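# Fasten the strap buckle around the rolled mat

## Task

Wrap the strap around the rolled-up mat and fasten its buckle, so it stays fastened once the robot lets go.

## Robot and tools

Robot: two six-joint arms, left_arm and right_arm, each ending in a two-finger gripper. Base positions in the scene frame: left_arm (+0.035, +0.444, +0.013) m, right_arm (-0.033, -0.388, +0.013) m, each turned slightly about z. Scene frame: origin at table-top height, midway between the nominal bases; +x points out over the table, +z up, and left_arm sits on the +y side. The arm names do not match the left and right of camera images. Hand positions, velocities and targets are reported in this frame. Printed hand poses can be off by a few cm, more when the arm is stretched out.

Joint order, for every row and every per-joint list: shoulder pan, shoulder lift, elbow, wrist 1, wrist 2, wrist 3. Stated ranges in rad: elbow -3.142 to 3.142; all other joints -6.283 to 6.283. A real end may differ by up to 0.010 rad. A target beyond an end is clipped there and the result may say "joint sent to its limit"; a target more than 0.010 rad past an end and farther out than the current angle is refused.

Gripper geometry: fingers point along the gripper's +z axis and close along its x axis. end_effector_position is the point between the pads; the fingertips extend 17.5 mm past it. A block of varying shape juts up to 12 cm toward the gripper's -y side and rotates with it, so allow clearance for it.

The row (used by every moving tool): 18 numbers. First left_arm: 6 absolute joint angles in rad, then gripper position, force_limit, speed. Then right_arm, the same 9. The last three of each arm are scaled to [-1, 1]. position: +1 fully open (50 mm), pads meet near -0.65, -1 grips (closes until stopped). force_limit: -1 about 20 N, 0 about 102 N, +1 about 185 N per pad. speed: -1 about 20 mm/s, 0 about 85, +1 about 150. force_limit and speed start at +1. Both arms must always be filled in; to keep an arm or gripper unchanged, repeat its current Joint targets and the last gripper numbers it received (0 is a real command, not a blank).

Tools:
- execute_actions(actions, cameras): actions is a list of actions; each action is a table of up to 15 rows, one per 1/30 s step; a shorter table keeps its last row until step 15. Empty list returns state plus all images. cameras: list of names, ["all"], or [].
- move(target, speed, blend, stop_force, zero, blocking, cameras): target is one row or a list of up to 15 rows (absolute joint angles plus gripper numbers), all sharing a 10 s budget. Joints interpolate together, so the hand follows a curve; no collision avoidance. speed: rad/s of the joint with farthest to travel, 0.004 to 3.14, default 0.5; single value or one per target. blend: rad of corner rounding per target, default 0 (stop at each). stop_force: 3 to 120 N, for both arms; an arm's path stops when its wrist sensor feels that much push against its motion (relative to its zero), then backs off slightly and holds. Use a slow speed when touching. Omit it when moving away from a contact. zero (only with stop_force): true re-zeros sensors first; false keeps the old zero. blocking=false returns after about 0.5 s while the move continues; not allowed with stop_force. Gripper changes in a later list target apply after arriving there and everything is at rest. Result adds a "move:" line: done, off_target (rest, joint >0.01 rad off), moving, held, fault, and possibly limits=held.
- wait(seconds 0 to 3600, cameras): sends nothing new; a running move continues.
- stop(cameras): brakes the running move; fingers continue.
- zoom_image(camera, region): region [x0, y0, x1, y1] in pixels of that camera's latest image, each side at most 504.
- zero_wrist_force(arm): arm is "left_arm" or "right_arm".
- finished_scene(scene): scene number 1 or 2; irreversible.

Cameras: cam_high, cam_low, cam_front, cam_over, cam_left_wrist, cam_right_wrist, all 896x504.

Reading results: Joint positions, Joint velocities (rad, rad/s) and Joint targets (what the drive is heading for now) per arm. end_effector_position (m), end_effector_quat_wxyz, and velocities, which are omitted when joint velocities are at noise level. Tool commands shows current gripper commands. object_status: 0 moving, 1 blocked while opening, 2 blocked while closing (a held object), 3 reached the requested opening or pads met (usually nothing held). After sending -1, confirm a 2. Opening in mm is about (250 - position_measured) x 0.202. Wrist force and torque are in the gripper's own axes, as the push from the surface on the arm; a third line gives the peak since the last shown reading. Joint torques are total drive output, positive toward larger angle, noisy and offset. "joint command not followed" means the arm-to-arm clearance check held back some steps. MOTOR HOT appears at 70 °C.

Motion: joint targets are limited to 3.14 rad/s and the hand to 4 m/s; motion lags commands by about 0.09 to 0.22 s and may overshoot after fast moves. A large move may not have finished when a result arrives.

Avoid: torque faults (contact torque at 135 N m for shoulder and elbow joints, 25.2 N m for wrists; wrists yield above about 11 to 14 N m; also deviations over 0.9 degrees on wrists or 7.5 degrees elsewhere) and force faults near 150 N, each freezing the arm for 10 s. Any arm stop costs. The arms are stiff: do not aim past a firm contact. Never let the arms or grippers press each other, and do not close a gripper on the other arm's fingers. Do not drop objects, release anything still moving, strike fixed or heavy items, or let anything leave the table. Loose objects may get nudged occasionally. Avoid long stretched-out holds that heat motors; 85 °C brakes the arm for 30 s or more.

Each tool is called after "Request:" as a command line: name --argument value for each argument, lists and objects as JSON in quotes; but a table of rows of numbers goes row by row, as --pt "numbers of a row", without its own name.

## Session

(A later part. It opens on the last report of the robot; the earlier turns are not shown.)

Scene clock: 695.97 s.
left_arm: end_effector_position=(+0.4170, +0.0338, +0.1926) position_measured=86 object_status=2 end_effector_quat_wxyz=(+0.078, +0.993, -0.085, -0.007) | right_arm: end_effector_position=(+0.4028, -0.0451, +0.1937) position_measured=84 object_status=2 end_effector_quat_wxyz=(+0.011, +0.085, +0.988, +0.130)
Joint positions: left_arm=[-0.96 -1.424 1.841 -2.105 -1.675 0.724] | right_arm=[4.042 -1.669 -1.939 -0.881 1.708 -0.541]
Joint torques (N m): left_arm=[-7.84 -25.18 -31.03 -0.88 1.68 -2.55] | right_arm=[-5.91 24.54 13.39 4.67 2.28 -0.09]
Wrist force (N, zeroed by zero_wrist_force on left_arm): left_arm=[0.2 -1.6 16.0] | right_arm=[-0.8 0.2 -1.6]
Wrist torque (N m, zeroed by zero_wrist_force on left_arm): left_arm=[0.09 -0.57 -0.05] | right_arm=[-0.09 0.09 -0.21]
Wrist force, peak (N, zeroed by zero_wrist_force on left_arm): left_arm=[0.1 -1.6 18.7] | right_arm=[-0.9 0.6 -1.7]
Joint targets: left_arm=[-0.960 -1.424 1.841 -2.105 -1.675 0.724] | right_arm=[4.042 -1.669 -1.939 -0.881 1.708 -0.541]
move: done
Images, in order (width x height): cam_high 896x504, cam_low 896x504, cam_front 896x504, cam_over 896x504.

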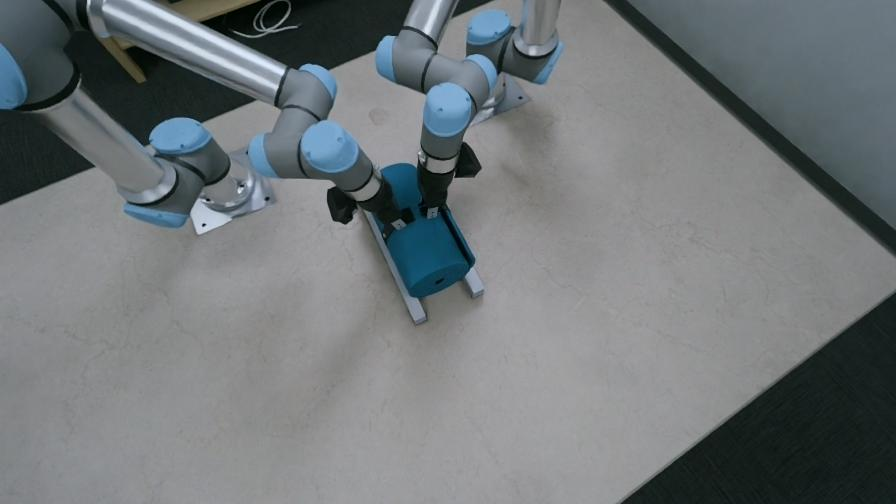

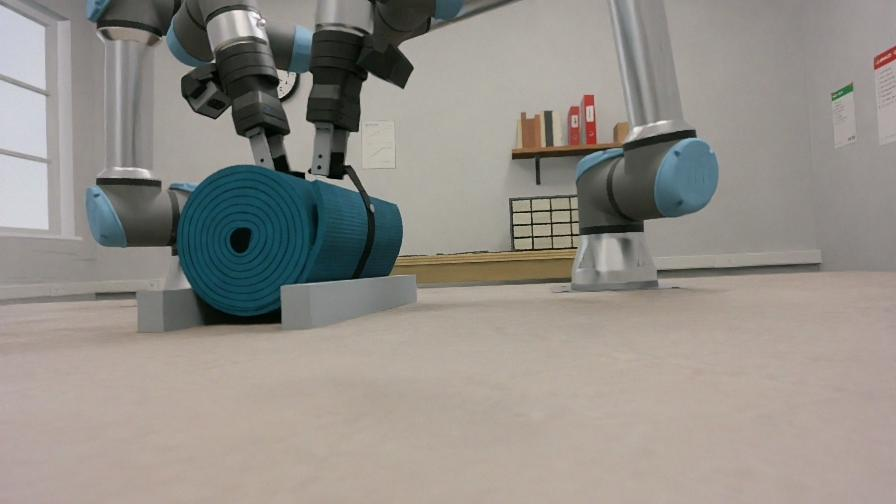

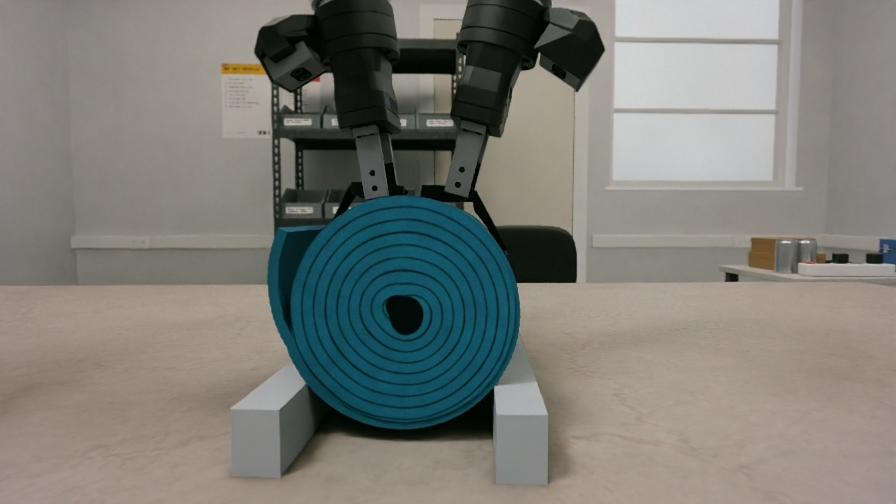

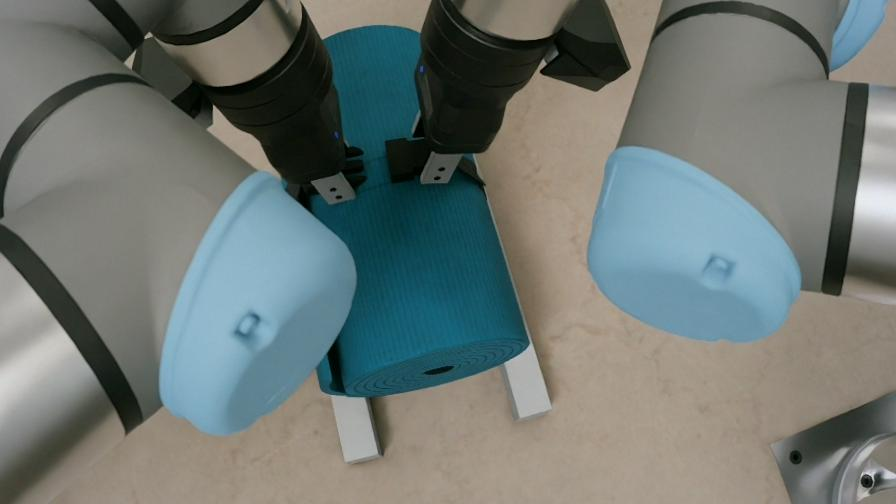

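Request:
move --target '[-0.9362,-1.4361,1.8766,-2.1781,-1.7253,0.7405,-1,-0.6,-1,4.0415,-1.6685,-1.9393,-0.8809,1.7078,-0.5408,-1,-0.6,-1]' --speed 0.1

Request:
move --target '[-0.9526,-1.4191,1.8595,-2.1804,-1.7225,0.7243,-1,-0.6,-1,4.0519,-1.6842,-1.9208,-0.8824,1.7055,-0.5306,-1,-0.6,-1]' --speed 0.03 --stop_force 25 --cameras '["cam_over","cam_front"]'

Request:
zoom_image --camera "cam_front" --region '[340, 150, 480, 220]'

Request:
zoom_image --camera "cam_over" --region '[300, 110, 480, 230]'

Scene clock: 714.00 s.
left_arm: end_effector_position=(+0.4174, +0.0336, +0.1932) position_measured=86 object_status=2 end_effector_quat_wxyz=(+0.113, +0.990, -0.085, -0.010) end_effector_velocity=(+0.000, +0.001, -0.001) end_effector_angular_velocity=(+0.007, +0.000, -0.001) | right_arm: end_effector_position=(+0.4028, -0.0451, +0.1937) position_measured=84 object_status=2 end_effector_quat_wxyz=(+0.011, +0.085, +0.988, +0.130)
Joint positions: left_arm=[-0.936 -1.436 1.877 -2.178 -1.725 0.741] | right_arm=[4.041 -1.669 -1.939 -0.881 1.708 -0.541]
Joint velocities: left_arm=[-0.001 0.001 -0.002 0.006 0.004 0] | right_arm=[within noise]
Joint torques (N m): left_arm=[-7.22 -30.06 -30.33 -0.88 1.46 -0.58] | right_arm=[-6.01 34.94 12.92 4.5 2.24 -0.49]
Wrist force (N, zeroed by zero_wrist_force on left_arm): left_arm=[0.2 -1.8 15.8] | right_arm=[-0.6 0.1 -1.7]
Wrist torque (N m, zeroed by zero_wrist_force on left_arm): left_arm=[0.08 -0.57 -0.07] | right_arm=[-0.12 0.05 -0.21]
Wrist force, peak (N, zeroed by zero_wrist_force on left_arm): left_arm=[0.1 -1.7 16.2] | right_arm=[-0.8 0.5 -1.8]
Joint targets: left_arm=[-0.936 -1.436 1.877 -2.178 -1.725 0.741] | right_arm=[4.042 -1.669 -1.939 -0.881 1.708 -0.541]
move: done

Scene clock: 715.70 s.
left_arm: end_effector_position=(+0.4154, +0.0212, +0.1924) position_measured=125 object_status=2 end_effector_quat_wxyz=(+0.113, +0.990, -0.085, -0.010) | right_arm: end_effector_position=(+0.4043, -0.0372, +0.1940) position_measured=84 object_status=2 end_effector_quat_wxyz=(+0.011, +0.085, +0.988, +0.130)
Joint positions: left_arm=[-0.953 -1.419 1.86 -2.18 -1.723 0.724] | right_arm=[4.05 -1.681 -1.924 -0.882 1.706 -0.532]
Joint torques (N m): left_arm=[9.8 -40.95 -16.57 -1.11 -1.83 2.49] | right_arm=[-6.12 38.54 14.69 2.64 3.13 -1.25]
Wrist force (N, zeroed by zero_wrist_force on left_arm): left_arm=[0.0 -1.4 15.5] | right_arm=[-0.4 -1.0 0.1]
Wrist torque (N m, zeroed by zero_wrist_force on left_arm): left_arm=[0.16 -0.55 0.05] | right_arm=[0.06 0.00 -0.19]
Wrist force, peak (N, zeroed by zero_wrist_force on left_arm): left_arm=[0.9 -25.8 10.3] | right_arm=[-0.4 -25.7 -5.9]
Joint targets: left_arm=[-0.953 -1.419 1.860 -2.180 -1.722 0.724] | right_arm=[4.050 -1.681 -1.924 -0.882 1.706 -0.532]
move: contact (right_arm)
Images, in order (width x height): cam_front 896x504, cam_over 896x504.

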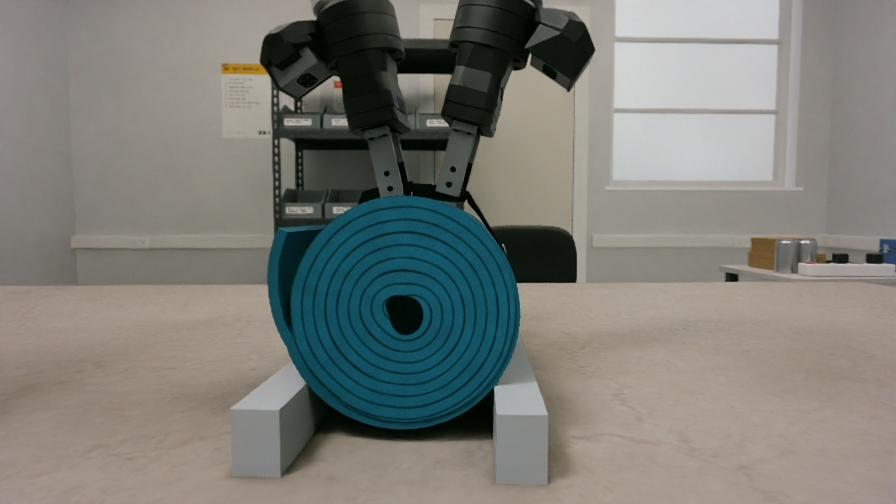

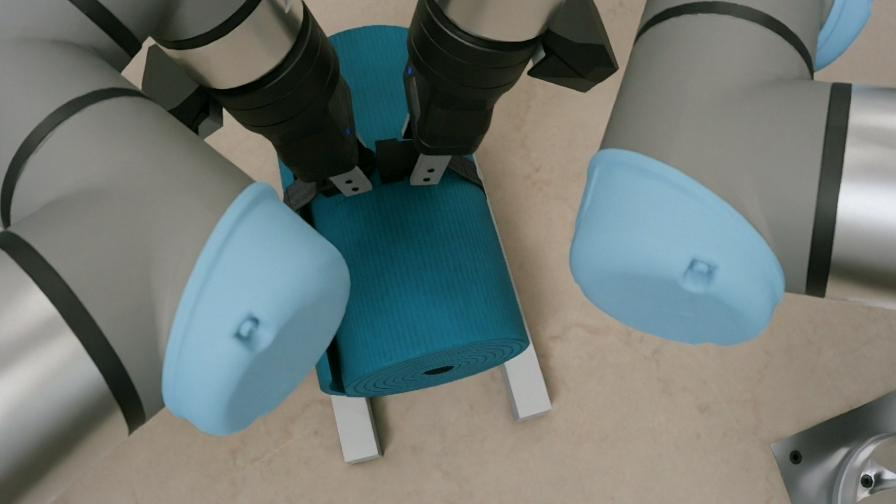

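Scaled by 3.600.

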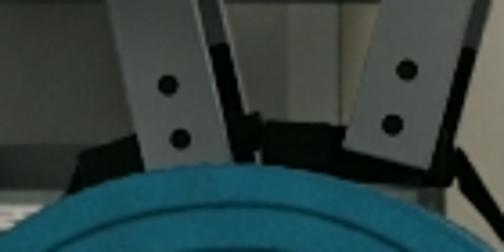

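Scaled by 2.800.

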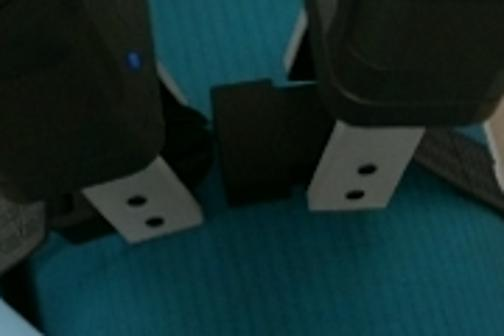

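Request:
move --target '[-0.9395,-1.4245,1.8839,-2.1974,-1.7248,0.7375,-1,-0.6,-1,4.05,-1.681,-1.924,-0.882,1.706,-0.532,-1,-0.6,-1]' --speed 0.04 --stop_force 20

Request:
move --target '[-0.9395,-1.4245,1.8839,-2.1974,-1.7248,0.7375,0.8,-0.6,-1,4.05,-1.681,-1.924,-0.882,1.706,-0.532,-1,-0.6,-1]' --cameras '["cam_over","cam_front","cam_left_wrist"]'

Request:
zoom_image --camera "cam_front" --region '[320, 150, 480, 230]'

Request:
zoom_image --camera "cam_left_wrist" --region '[350, 180, 610, 340]'

Scene clock: 727.13 s.
left_arm: end_effector_position=(+0.4171, +0.0309, +0.1859) position_measured=125 object_status=2 end_effector_quat_wxyz=(+0.113, +0.990, -0.085, -0.010) | right_arm: end_effector_position=(+0.4043, -0.0371, +0.1944) position_measured=84 object_status=2 end_effector_quat_wxyz=(+0.011, +0.085, +0.988, +0.130)
Joint positions: left_arm=[-0.939 -1.425 1.884 -2.197 -1.725 0.738] | right_arm=[4.05 -1.681 -1.924 -0.882 1.706 -0.532]
Joint torques (N m): left_arm=[-7.44 -28.21 -30.17 -0.99 0.58 -2.63] | right_arm=[-6.23 37.26 33.67 5.05 2.99 0.68]
Wrist force (N, zeroed by zero_wrist_force on left_arm): left_arm=[0.4 -0.9 15.1] | right_arm=[-0.4 -1.1 0.2]
Wrist torque (N m, zeroed by zero_wrist_force on left_arm): left_arm=[0.16 -0.56 -0.07] | right_arm=[0.06 -0.01 -0.19]
Wrist force, peak (N, zeroed by zero_wrist_force on left_arm): left_arm=[-0.1 -1.5 15.7] | right_arm=[-0.3 -1.4 0.6]
Joint targets: left_arm=[-0.940 -1.425 1.884 -2.197 -1.725 0.738] | right_arm=[4.050 -1.681 -1.924 -0.882 1.706 -0.532]
move: done

Scene clock: 728.30 s.
left_arm: end_effector_position=(+0.4171, +0.0309, +0.1859) position_measured=32 object_status=0 end_effector_quat_wxyz=(+0.113, +0.990, -0.085, -0.010) | right_arm: end_effector_position=(+0.4043, -0.0371, +0.1944) position_measured=84 object_status=2 end_effector_quat_wxyz=(+0.011, +0.085, +0.988, +0.130)
Joint positions: left_arm=[-0.94 -1.425 1.884 -2.197 -1.725 0.737] | right_arm=[4.05 -1.681 -1.924 -0.882 1.706 -0.532]
Joint torques (N m): left_arm=[-7.43 -28.1 -29.63 -1.23 1.44 -2.41] | right_arm=[-6.18 34.87 33.45 4.48 2.69 0.17]
Wrist force (N, zeroed by zero_wrist_force on left_arm): left_arm=[0.3 -0.9 15.3] | right_arm=[-0.4 -1.3 0.5]
Wrist torque (N m, zeroed by zero_wrist_force on left_arm): left_arm=[0.15 -0.55 -0.06] | right_arm=[0.05 0.00 -0.19]
Wrist force, peak (N, zeroed by zero_wrist_force on left_arm): left_arm=[0.2 -0.9 15.4] | right_arm=[-0.4 -1.5 0.5]
Joint targets: left_arm=[-0.940 -1.425 1.884 -2.197 -1.725 0.738] | right_arm=[4.050 -1.681 -1.924 -0.882 1.706 -0.532]
move: done
Images, in order (width x height): cam_front 896x504, cam_over 896x504, cam_left_wrist 896x504.

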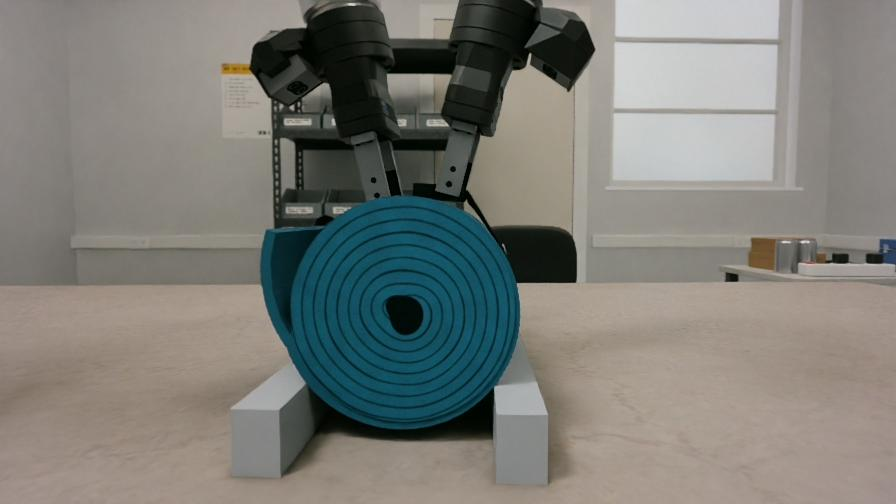

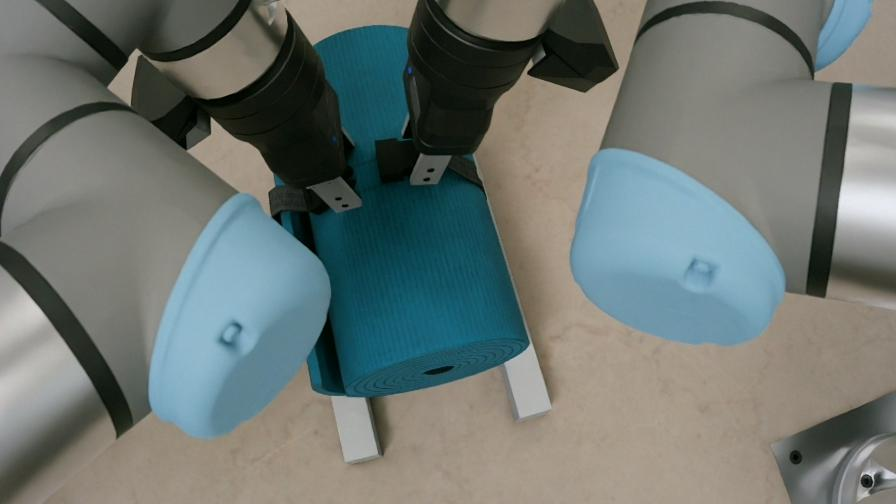

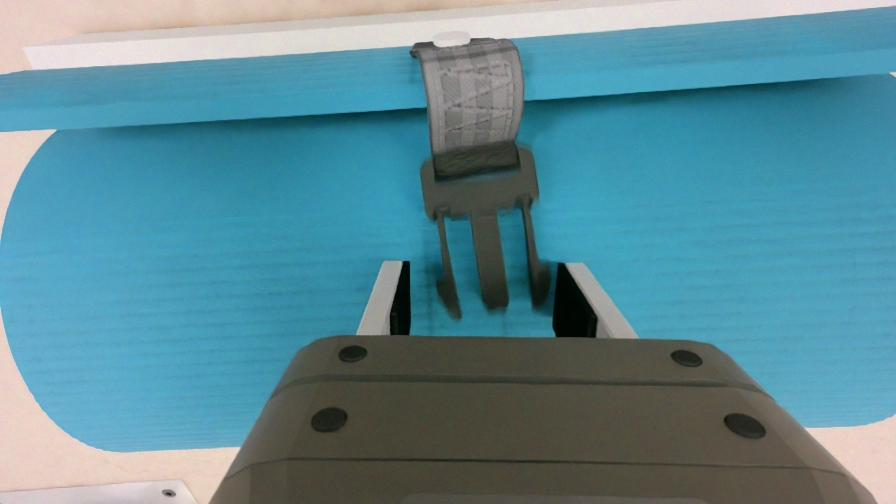

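Scaled by 3.150.

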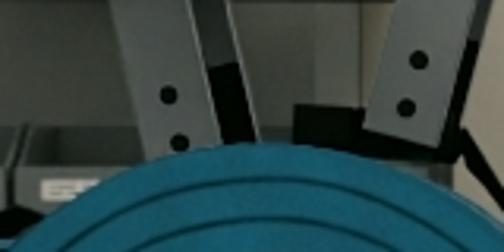

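Scaled by 1.938.

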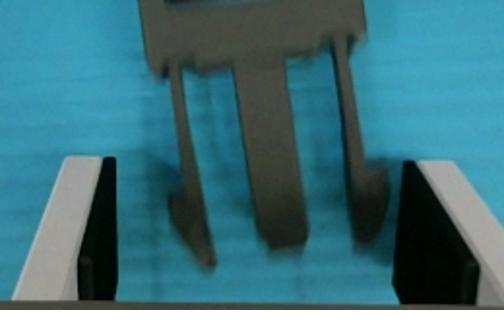

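Request:
move --target '[-0.9362,-1.4361,1.8766,-2.1781,-1.7253,0.7405,1,-0.6,-0.5,4.05,-1.681,-1.924,-0.882,1.706,-0.532,-1,-0.6,-1]' --speed 0.05 --cameras '["cam_over","cam_front","cam_left_wrist"]'

Request:
zoom_image --camera "cam_left_wrist" --region '[350, 100, 610, 340]'

Scene clock: 733.23 s.
left_arm: end_effector_position=(+0.4174, +0.0336, +0.1933) position_measured=3 object_status=3 end_effector_quat_wxyz=(+0.113, +0.990, -0.085, -0.010) | right_arm: end_effector_position=(+0.4043, -0.0371, +0.1944) position_measured=84 object_status=2 end_effector_quat_wxyz=(+0.011, +0.085, +0.988, +0.130)
Joint positions: left_arm=[-0.936 -1.436 1.876 -2.178 -1.725 0.741] | right_arm=[4.05 -1.681 -1.924 -0.882 1.706 -0.532]
Joint torques (N m): left_arm=[3.22 -26.2 -19.36 -5.07 -1.73 1.69] | right_arm=[-5.22 28.05 33.23 2.84 1.53 -0.89]
Wrist force (N, zeroed by zero_wrist_force on left_arm): left_arm=[0.2 -1.0 15.0] | right_arm=[-0.4 -1.1 0.1]
Wrist torque (N m, zeroed by zero_wrist_force on left_arm): left_arm=[0.14 -0.52 -0.06] | right_arm=[0.06 -0.02 -0.19]
Wrist force, peak (N, zeroed by zero_wrist_force on left_arm): left_arm=[0.3 -1.1 15.8] | right_arm=[-0.4 -1.3 0.5]
Joint targets: left_arm=[-0.936 -1.436 1.877 -2.178 -1.725 0.741] | right_arm=[4.050 -1.681 -1.924 -0.882 1.706 -0.532]
move: done
Images, in order (width x height): cam_front 896x504, cam_over 896x504, cam_left_wrist 896x504.

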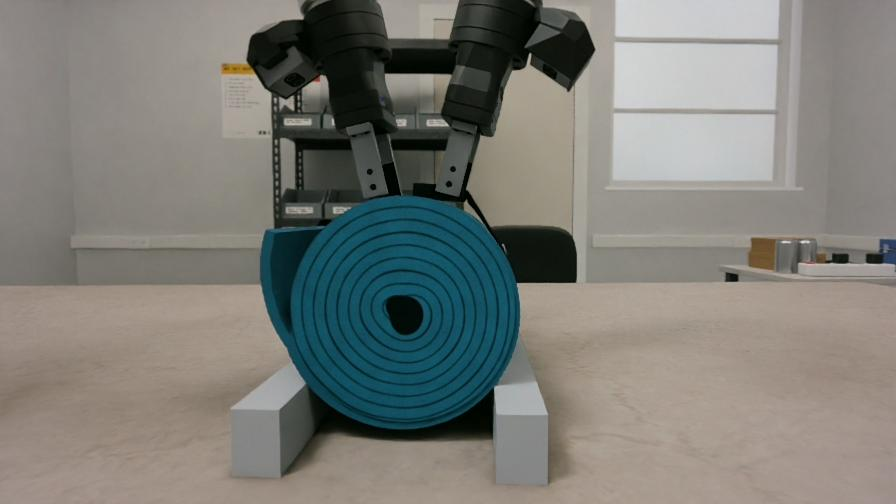

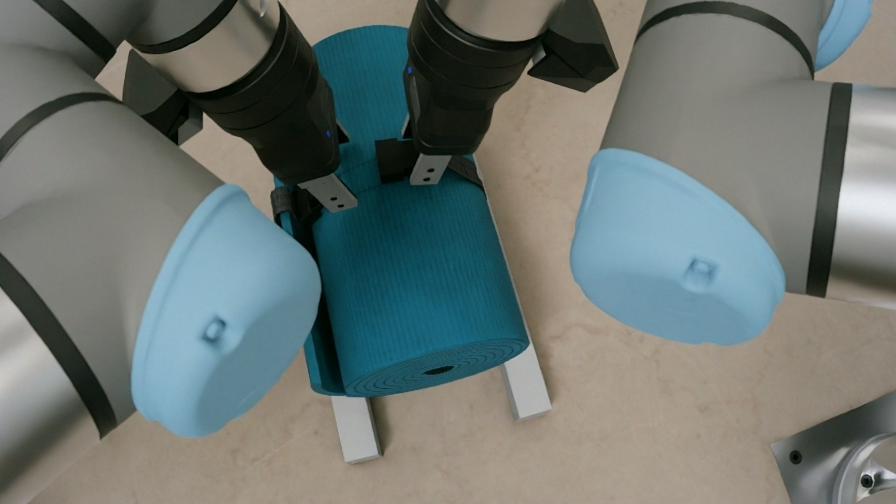

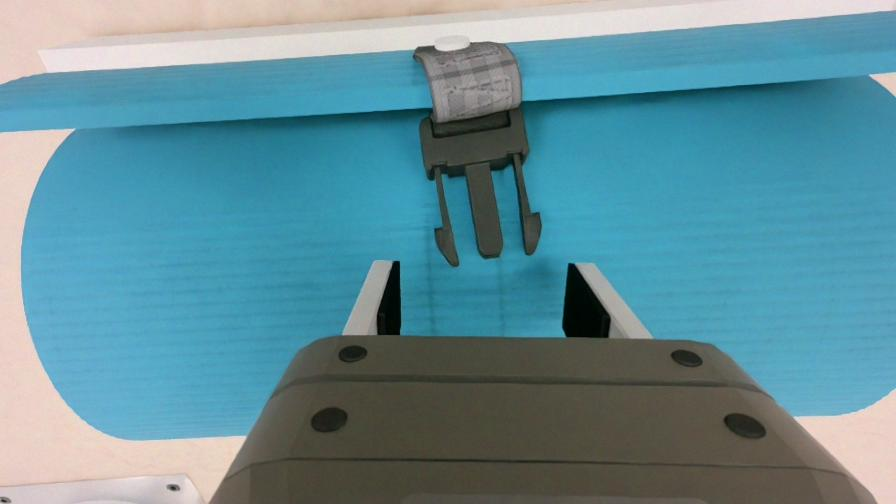

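Scaled by 1.938.

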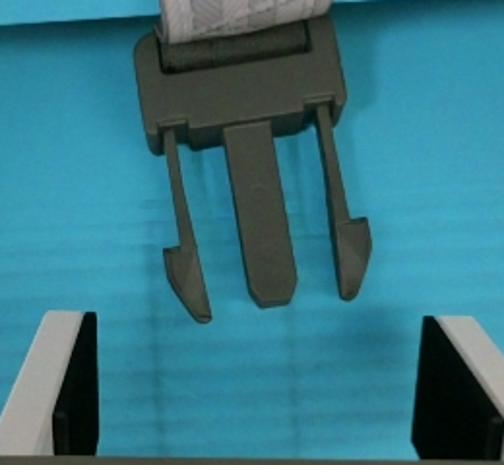

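Request:
move --target '[-0.7121,-1.4761,2.1978,-2.7559,-2.0637,0.7583,1,-0.6,-0.5,4.05,-1.681,-1.924,-0.882,1.706,-0.532,-1,-0.6,-1]' --speed 0.25

Request:
zero_wrist_force --arm "left_arm"

Request:
execute_actions --actions '[]' --cameras '["cam_left_wrist","cam_front"]'

Request:
zoom_image --camera "cam_left_wrist" --region '[350, 140, 610, 340]'

Scene clock: 760.63 s.
left_arm: end_effector_position=(+0.4224, +0.0876, +0.1796) position_measured=3 object_status=3 end_effector_quat_wxyz=(+0.325, +0.945, -0.033, -0.011) | right_arm: end_effector_position=(+0.4043, -0.0371, +0.1943) position_measured=84 object_status=2 end_effector_quat_wxyz=(+0.011, +0.085, +0.988, +0.130)
Joint positions: left_arm=[-0.712 -1.476 2.198 -2.756 -2.064 0.758] | right_arm=[4.05 -1.681 -1.924 -0.882 1.706 -0.532]
Joint torques (N m): left_arm=[-7.12 -23.45 -24.8 -2.35 0.23 0.89] | right_arm=[-4.79 20.73 33.58 3 -0.08 -0.84]
Wrist force (N, zeroed by zero_wrist_force on left_arm): left_arm=[0.2 -2.0 15.5] | right_arm=[-0.5 -1.1 0.3]
Wrist torque (N m, zeroed by zero_wrist_force on left_arm): left_arm=[-0.02 -0.45 -0.14] | right_arm=[0.06 0.01 -0.19]
Wrist force, peak (N, zeroed by zero_wrist_force on left_arm): left_arm=[0.0 -1.8 15.9] | right_arm=[-0.4 -1.4 0.6]
Joint targets: left_arm=[-0.712 -1.476 2.198 -2.756 -2.064 0.758] | right_arm=[4.050 -1.681 -1.924 -0.882 1.706 -0.532]
move: done

Wrist force sensor zeroed.

Scene clock: 760.63 s.
left_arm: end_effector_position=(+0.4224, +0.0876, +0.1796) position_measured=3 object_status=3 end_effector_quat_wxyz=(+0.325, +0.945, -0.033, -0.011) | right_arm: end_effector_position=(+0.4043, -0.0371, +0.1943) position_measured=84 object_status=2 end_effector_quat_wxyz=(+0.011, +0.085, +0.988, +0.130)
Joint positions: left_arm=[-0.712 -1.476 2.198 -2.756 -2.064 0.758] | right_arm=[4.05 -1.681 -1.924 -0.882 1.706 -0.532]
Joint velocities: within noise
Joint torques (N m): left_arm=[-7.12 -23.45 -24.8 -2.35 0.23 0.89] | right_arm=[-4.79 20.73 33.58 3 -0.08 -0.84]
Motor temperatures (°C): left_arm=[28 33 32 34 37 34] | right_arm=[38 35 25 30 45 39]
Wrist force (N, zeroed by zero_wrist_force on left_arm): left_arm=[0.0 0.0 0.0] | right_arm=[-0.5 -1.1 0.3]
Wrist torque (N m, zeroed by zero_wrist_force on left_arm): left_arm=[0.00 0.00 0.00] | right_arm=[0.06 0.01 -0.19]
Wrist force, peak (N, zeroed by zero_wrist_force on left_arm): left_arm=[0.0 0.0 0.0] | right_arm=[-0.5 -1.1 0.3]
Joint targets: left_arm=[-0.712 -1.476 2.198 -2.756 -2.064 0.758] | right_arm=[4.050 -1.681 -1.924 -0.882 1.706 -0.532]
Tool commands: left_gripper/position=+1.0 left_gripper/force_limit=-0.6 left_gripper/speed=-0.5 right_gripper/position=-1.0 right_gripper/force_limit=-0.6 right_gripper/speed=-1.0
Images, in order (width x height): cam_front 896x504, cam_left_wrist 896x504.

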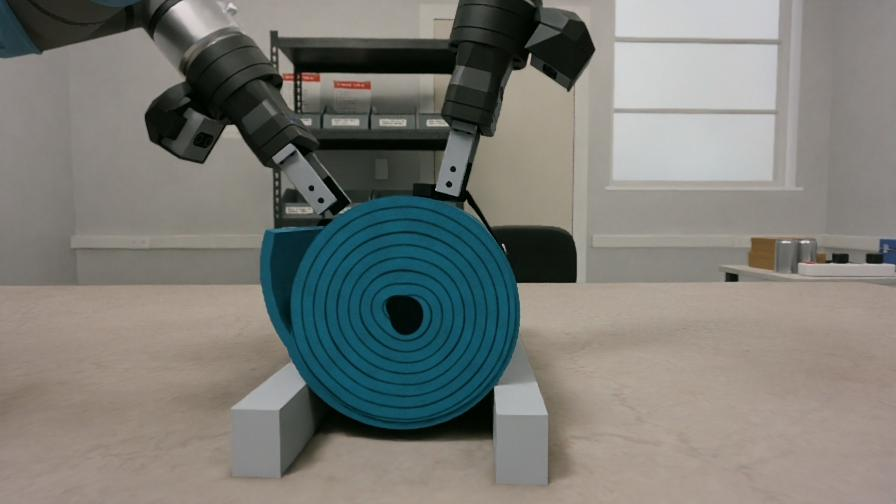

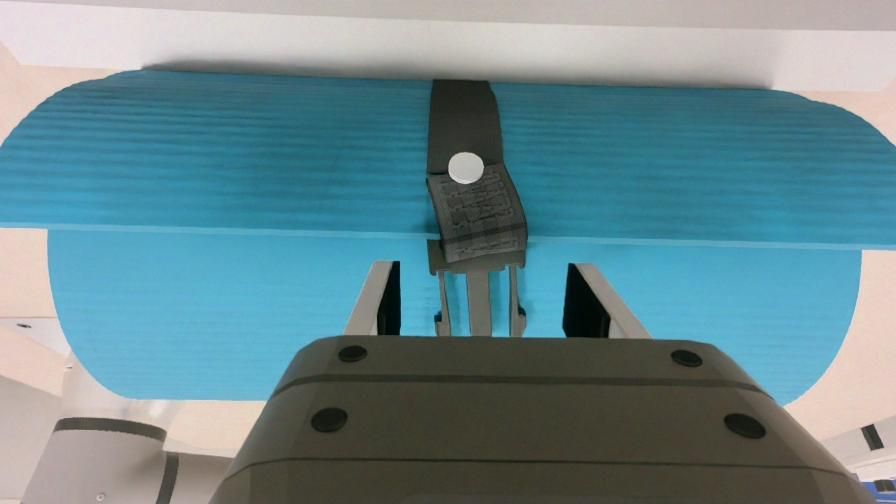

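Scaled by 1.938.

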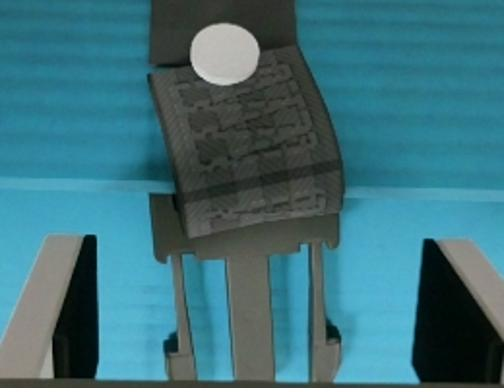

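Request:
move --target '[-0.7504,-1.3967,2.2056,-2.861,-2.0463,0.7197,1,-0.6,-0.5,4.05,-1.681,-1.924,-0.882,1.706,-0.532,-1,-0.6,-1]' --speed 0.05 --stop_force 9 --cameras '["cam_left_wrist"]'

Request:
zoom_image --camera "cam_left_wrist" --region '[350, 140, 610, 340]'

Scene clock: 768.13 s.
left_arm: end_effector_position=(+0.4209, +0.0676, +0.1540) position_measured=3 object_status=3 end_effector_quat_wxyz=(+0.325, +0.945, -0.033, -0.011) | right_arm: end_effector_position=(+0.4043, -0.0371, +0.1943) position_measured=84 object_status=2 end_effector_quat_wxyz=(+0.011, +0.085, +0.988, +0.130)
Joint positions: left_arm=[-0.748 -1.403 2.205 -2.853 -2.048 0.723] | right_arm=[4.05 -1.681 -1.924 -0.882 1.706 -0.532]
Joint torques (N m): left_arm=[7.06 -31.77 -24.58 -4.39 -2.28 2.39] | right_arm=[-3.52 20.95 32.96 2.89 -1.48 -0.81]
Wrist force (N, zeroed by zero_wrist_force on left_arm): left_arm=[0.4 -0.8 -10.3] | right_arm=[-0.3 -1.0 0.1]
Wrist torque (N m, zeroed by zero_wrist_force on left_arm): left_arm=[-0.09 -0.30 0.11] | right_arm=[0.07 -0.02 -0.19]
Wrist force, peak (N, zeroed by zero_wrist_force on left_arm): left_arm=[-2.0 -4.1 -28.1] | right_arm=[-0.6 -1.4 0.5]
Joint targets: left_arm=[-0.748 -1.403 2.205 -2.853 -2.048 0.723] | right_arm=[4.050 -1.681 -1.924 -0.882 1.706 -0.532]
move: contact (left_arm)

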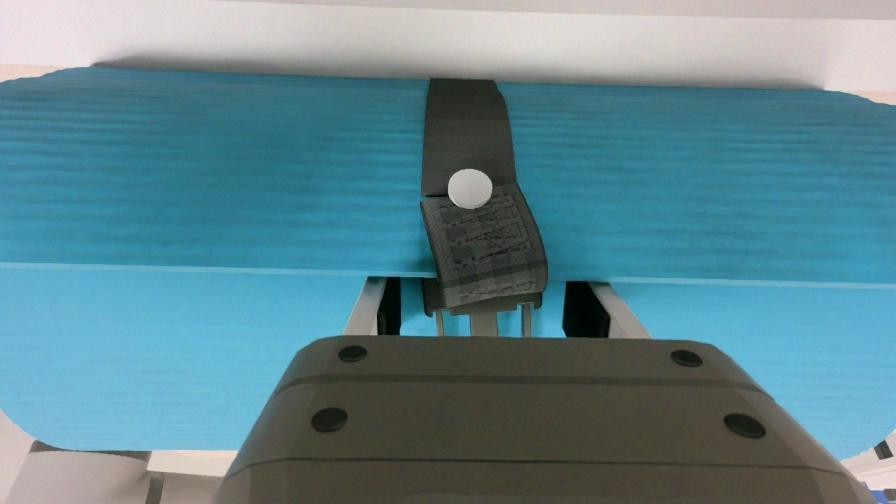

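Scaled by 1.938.

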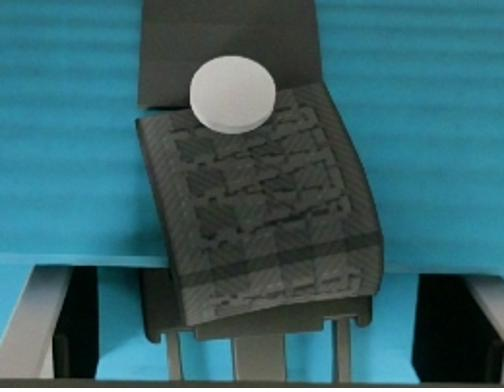

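Request:
move --target '[-0.748,-1.403,2.205,-2.853,-2.048,0.723,-1,0,-1,4.05,-1.681,-1.924,-0.882,1.706,-0.532,-1,-0.6,-1]' --cameras '["cam_left_wrist","cam_over"]'

Request:
zoom_image --camera "cam_over" --region '[240, 110, 460, 260]'

Scene clock: 771.77 s.
left_arm: end_effector_position=(+0.4207, +0.0674, +0.1543) position_measured=88 object_status=0 end_effector_quat_wxyz=(+0.326, +0.945, -0.034, -0.011) | right_arm: end_effector_position=(+0.4043, -0.0371, +0.1943) position_measured=84 object_status=2 end_effector_quat_wxyz=(+0.011, +0.085, +0.988, +0.130)
Joint positions: left_arm=[-0.748 -1.403 2.205 -2.853 -2.048 0.723] | right_arm=[4.05 -1.681 -1.924 -0.882 1.706 -0.532]
Joint torques (N m): left_arm=[-7.93 -25.44 -25.57 -1.42 1.51 -1.34] | right_arm=[-3.44 21.21 33.28 2.87 -1.39 -0.7]
Wrist force (N, zeroed by zero_wrist_force on left_arm): left_arm=[-3.9 -0.8 -5.8] | right_arm=[-0.5 -1.3 0.4]
Wrist torque (N m, zeroed by zero_wrist_force on left_arm): left_arm=[-0.05 -0.18 0.10] | right_arm=[0.04 0.02 -0.19]
Wrist force, peak (N, zeroed by zero_wrist_force on left_arm): left_arm=[-6.0 -1.9 -9.8] | right_arm=[-0.4 -1.3 0.7]
Joint targets: left_arm=[-0.748 -1.403 2.205 -2.853 -2.048 0.723] | right_arm=[4.050 -1.681 -1.924 -0.882 1.706 -0.532]
move: done
Images, in order (width x height): cam_over 896x504, cam_left_wrist 896x504.

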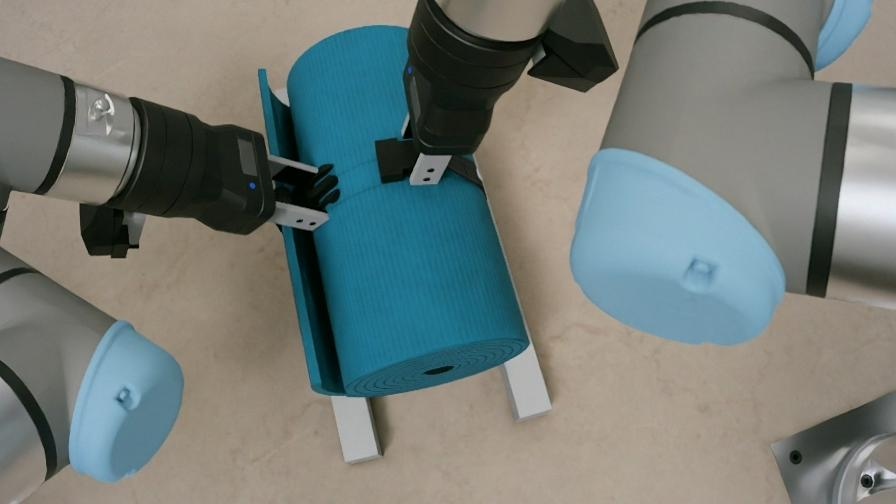

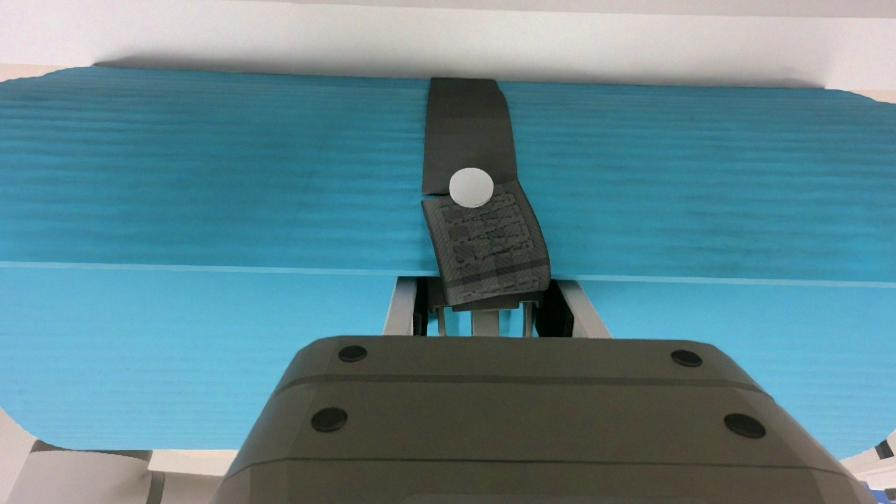

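Scaled by 2.291.

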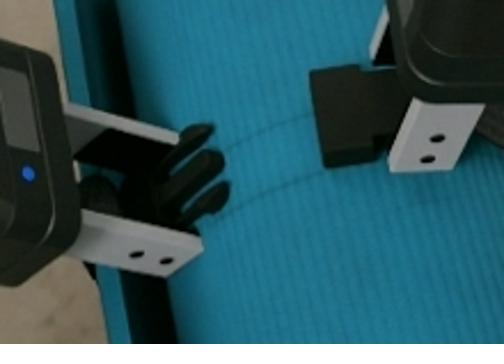

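Request:
move --pt "-0.7121 -1.4761 2.1978 -2.7559 -2.0637 0.7583 -1 0 -1 4.05 -1.681 -1.924 -0.882 1.706 -0.532 -1 -0.6 -1" --pt "-0.919 -1.4561 1.8779 -2.1567 -1.7281 0.7577 -1 0 -1 4.05 -1.681 -1.924 -0.882 1.706 -0.532 -1 -0.6 -1" --speed 0.12 --stop_force 40 --cameras '["cam_left_wrist","cam_over","cam_front"]'

Request:
zoom_image --camera "cam_front" --region '[300, 120, 500, 240]'

Request:
zoom_image --camera "cam_over" --region '[240, 80, 480, 240]'

Scene clock: 790.53 s.
left_arm: end_effector_position=(+0.4204, +0.0448, +0.2006) position_measured=88 object_status=2 end_effector_quat_wxyz=(+0.113, +0.990, -0.085, -0.010) | right_arm: end_effector_position=(+0.4043, -0.0371, +0.1943) position_measured=84 object_status=2 end_effector_quat_wxyz=(+0.011, +0.085, +0.988, +0.130)
Joint positions: left_arm=[-0.919 -1.456 1.878 -2.157 -1.728 0.758] | right_arm=[4.05 -1.681 -1.924 -0.882 1.706 -0.532]
Joint torques (N m): left_arm=[8.69 -32.45 -17.36 -5.91 -2.04 -2.45] | right_arm=[-1.45 20.86 32.47 2.96 -1.36 -0.76]
Wrist force (N, zeroed by zero_wrist_force on left_arm): left_arm=[0.0 0.4 0.1] | right_arm=[-0.3 -1.2 0.2]
Wrist torque (N m, zeroed by zero_wrist_force on left_arm): left_arm=[0.13 -0.12 0.13] | right_arm=[0.05 -0.01 -0.19]
Wrist force, peak (N, zeroed by zero_wrist_force on left_arm): left_arm=[-4.1 -0.6 -6.1] | right_arm=[-0.4 -1.4 0.6]
Joint targets: left_arm=[-0.919 -1.456 1.878 -2.157 -1.728 0.758] | right_arm=[4.050 -1.681 -1.924 -0.882 1.706 -0.532]
move: done
Images, in order (width x height): cam_front 896x504, cam_over 896x504, cam_left_wrist 896x504.

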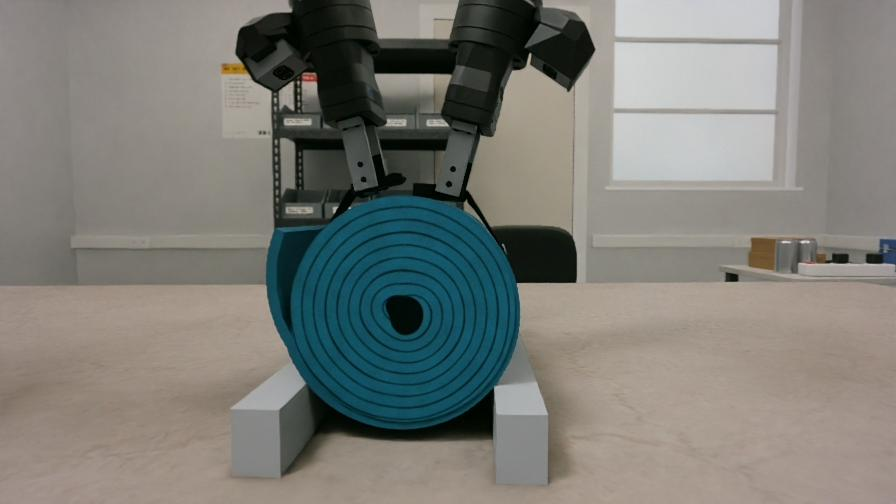

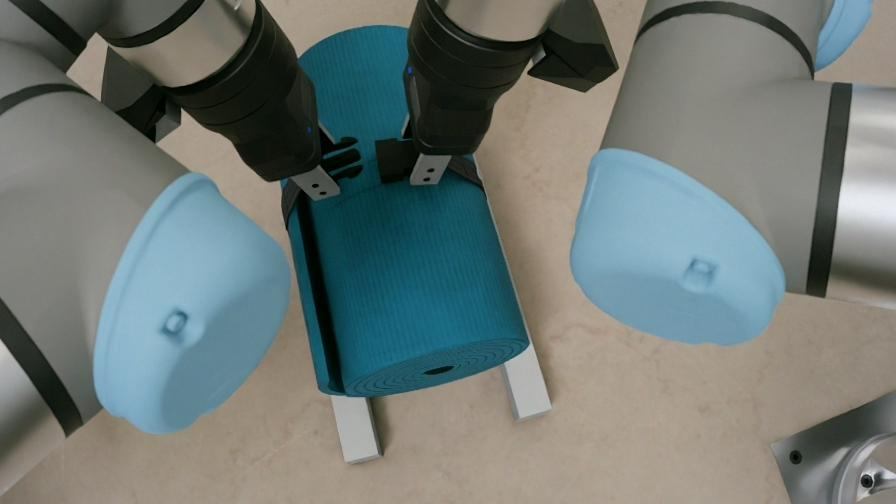

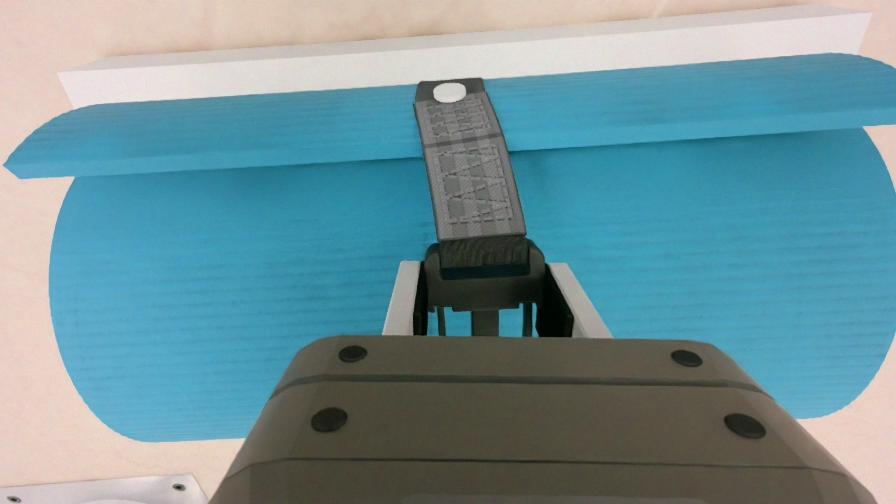

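Scaled by 2.520.

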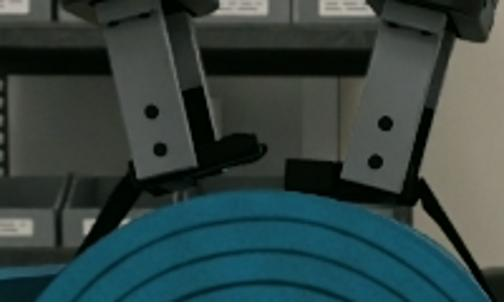

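Scaled by 2.100.

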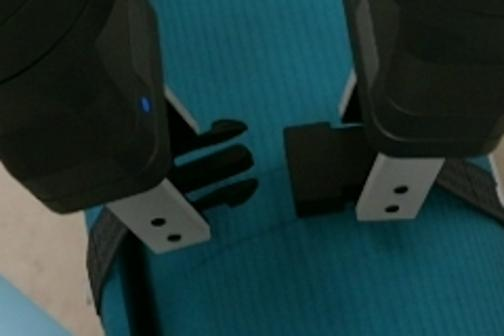

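Request:
move --pt "-0.7121 -1.4761 2.1978 -2.7559 -2.0637 0.7583 -1 0 -1 4.05 -1.681 -1.924 -0.882 1.706 -0.532 -1 -0.6 -1" --pt "-0.748 -1.403 2.205 -2.853 -2.048 0.723 -1 0 -1 4.05 -1.681 -1.924 -0.882 1.706 -0.532 -1 -0.6 -1" --speed 0.25 --stop_force 15 --cameras '["cam_front","cam_left_wrist"]'

Scene clock: 840.93 s.
left_arm: end_effector_position=(+0.4216, +0.0746, +0.1636) position_measured=88 object_status=2 end_effector_quat_wxyz=(+0.326, +0.945, -0.033, -0.011) | right_arm: end_effector_position=(+0.4043, -0.0371, +0.1943) position_measured=84 object_status=2 end_effector_quat_wxyz=(+0.011, +0.085, +0.988, +0.130)
Joint positions: left_arm=[-0.735 -1.43 2.202 -2.818 -2.054 0.736] | right_arm=[4.05 -1.681 -1.924 -0.882 1.706 -0.532]
Joint torques (N m): left_arm=[-8.79 -19.63 -26.41 -6.07 -1.67 -2.42] | right_arm=[-1.18 20.82 32.79 3.11 -1.37 -0.68]
Wrist force (N, zeroed by zero_wrist_force on left_arm): left_arm=[-0.9 -0.8 -2.1] | right_arm=[-0.3 -1.2 0.2]
Wrist torque (N m, zeroed by zero_wrist_force on left_arm): left_arm=[0.04 -0.02 0.01] | right_arm=[0.05 -0.02 -0.19]
Wrist force, peak (N, zeroed by zero_wrist_force on left_arm): left_arm=[-2.3 17.1 -24.2] | right_arm=[-0.5 -1.3 0.5]
Joint targets: left_arm=[-0.735 -1.430 2.202 -2.818 -2.054 0.736] | right_arm=[4.050 -1.681 -1.924 -0.882 1.706 -0.532]
move: contact (left_arm); path passed 1 of 2 targets; left_arm: the wrist 1 is farthest, 0.035 rad from its target

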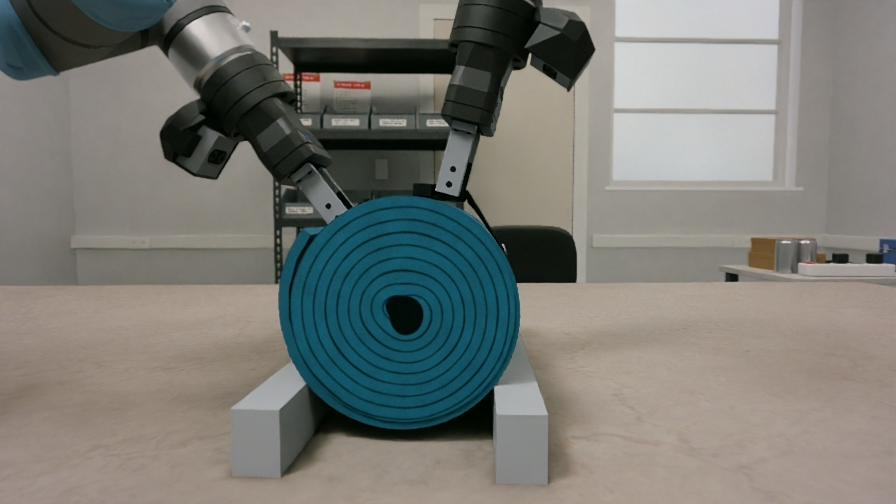

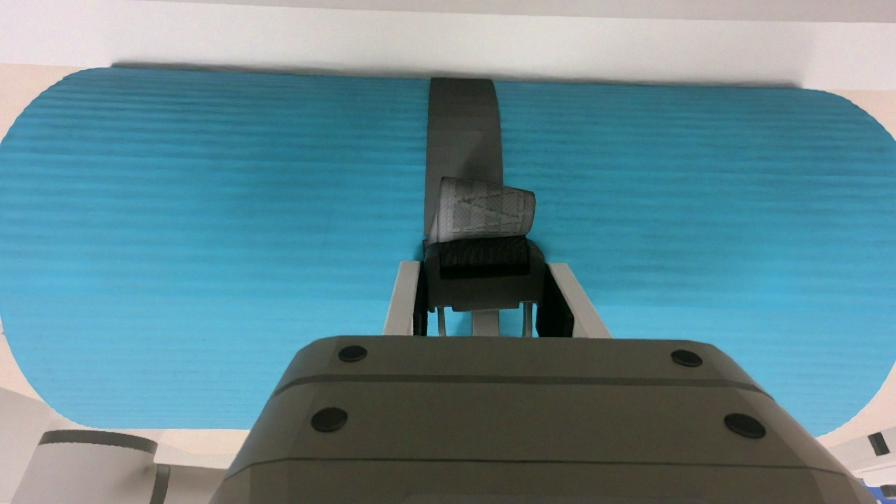

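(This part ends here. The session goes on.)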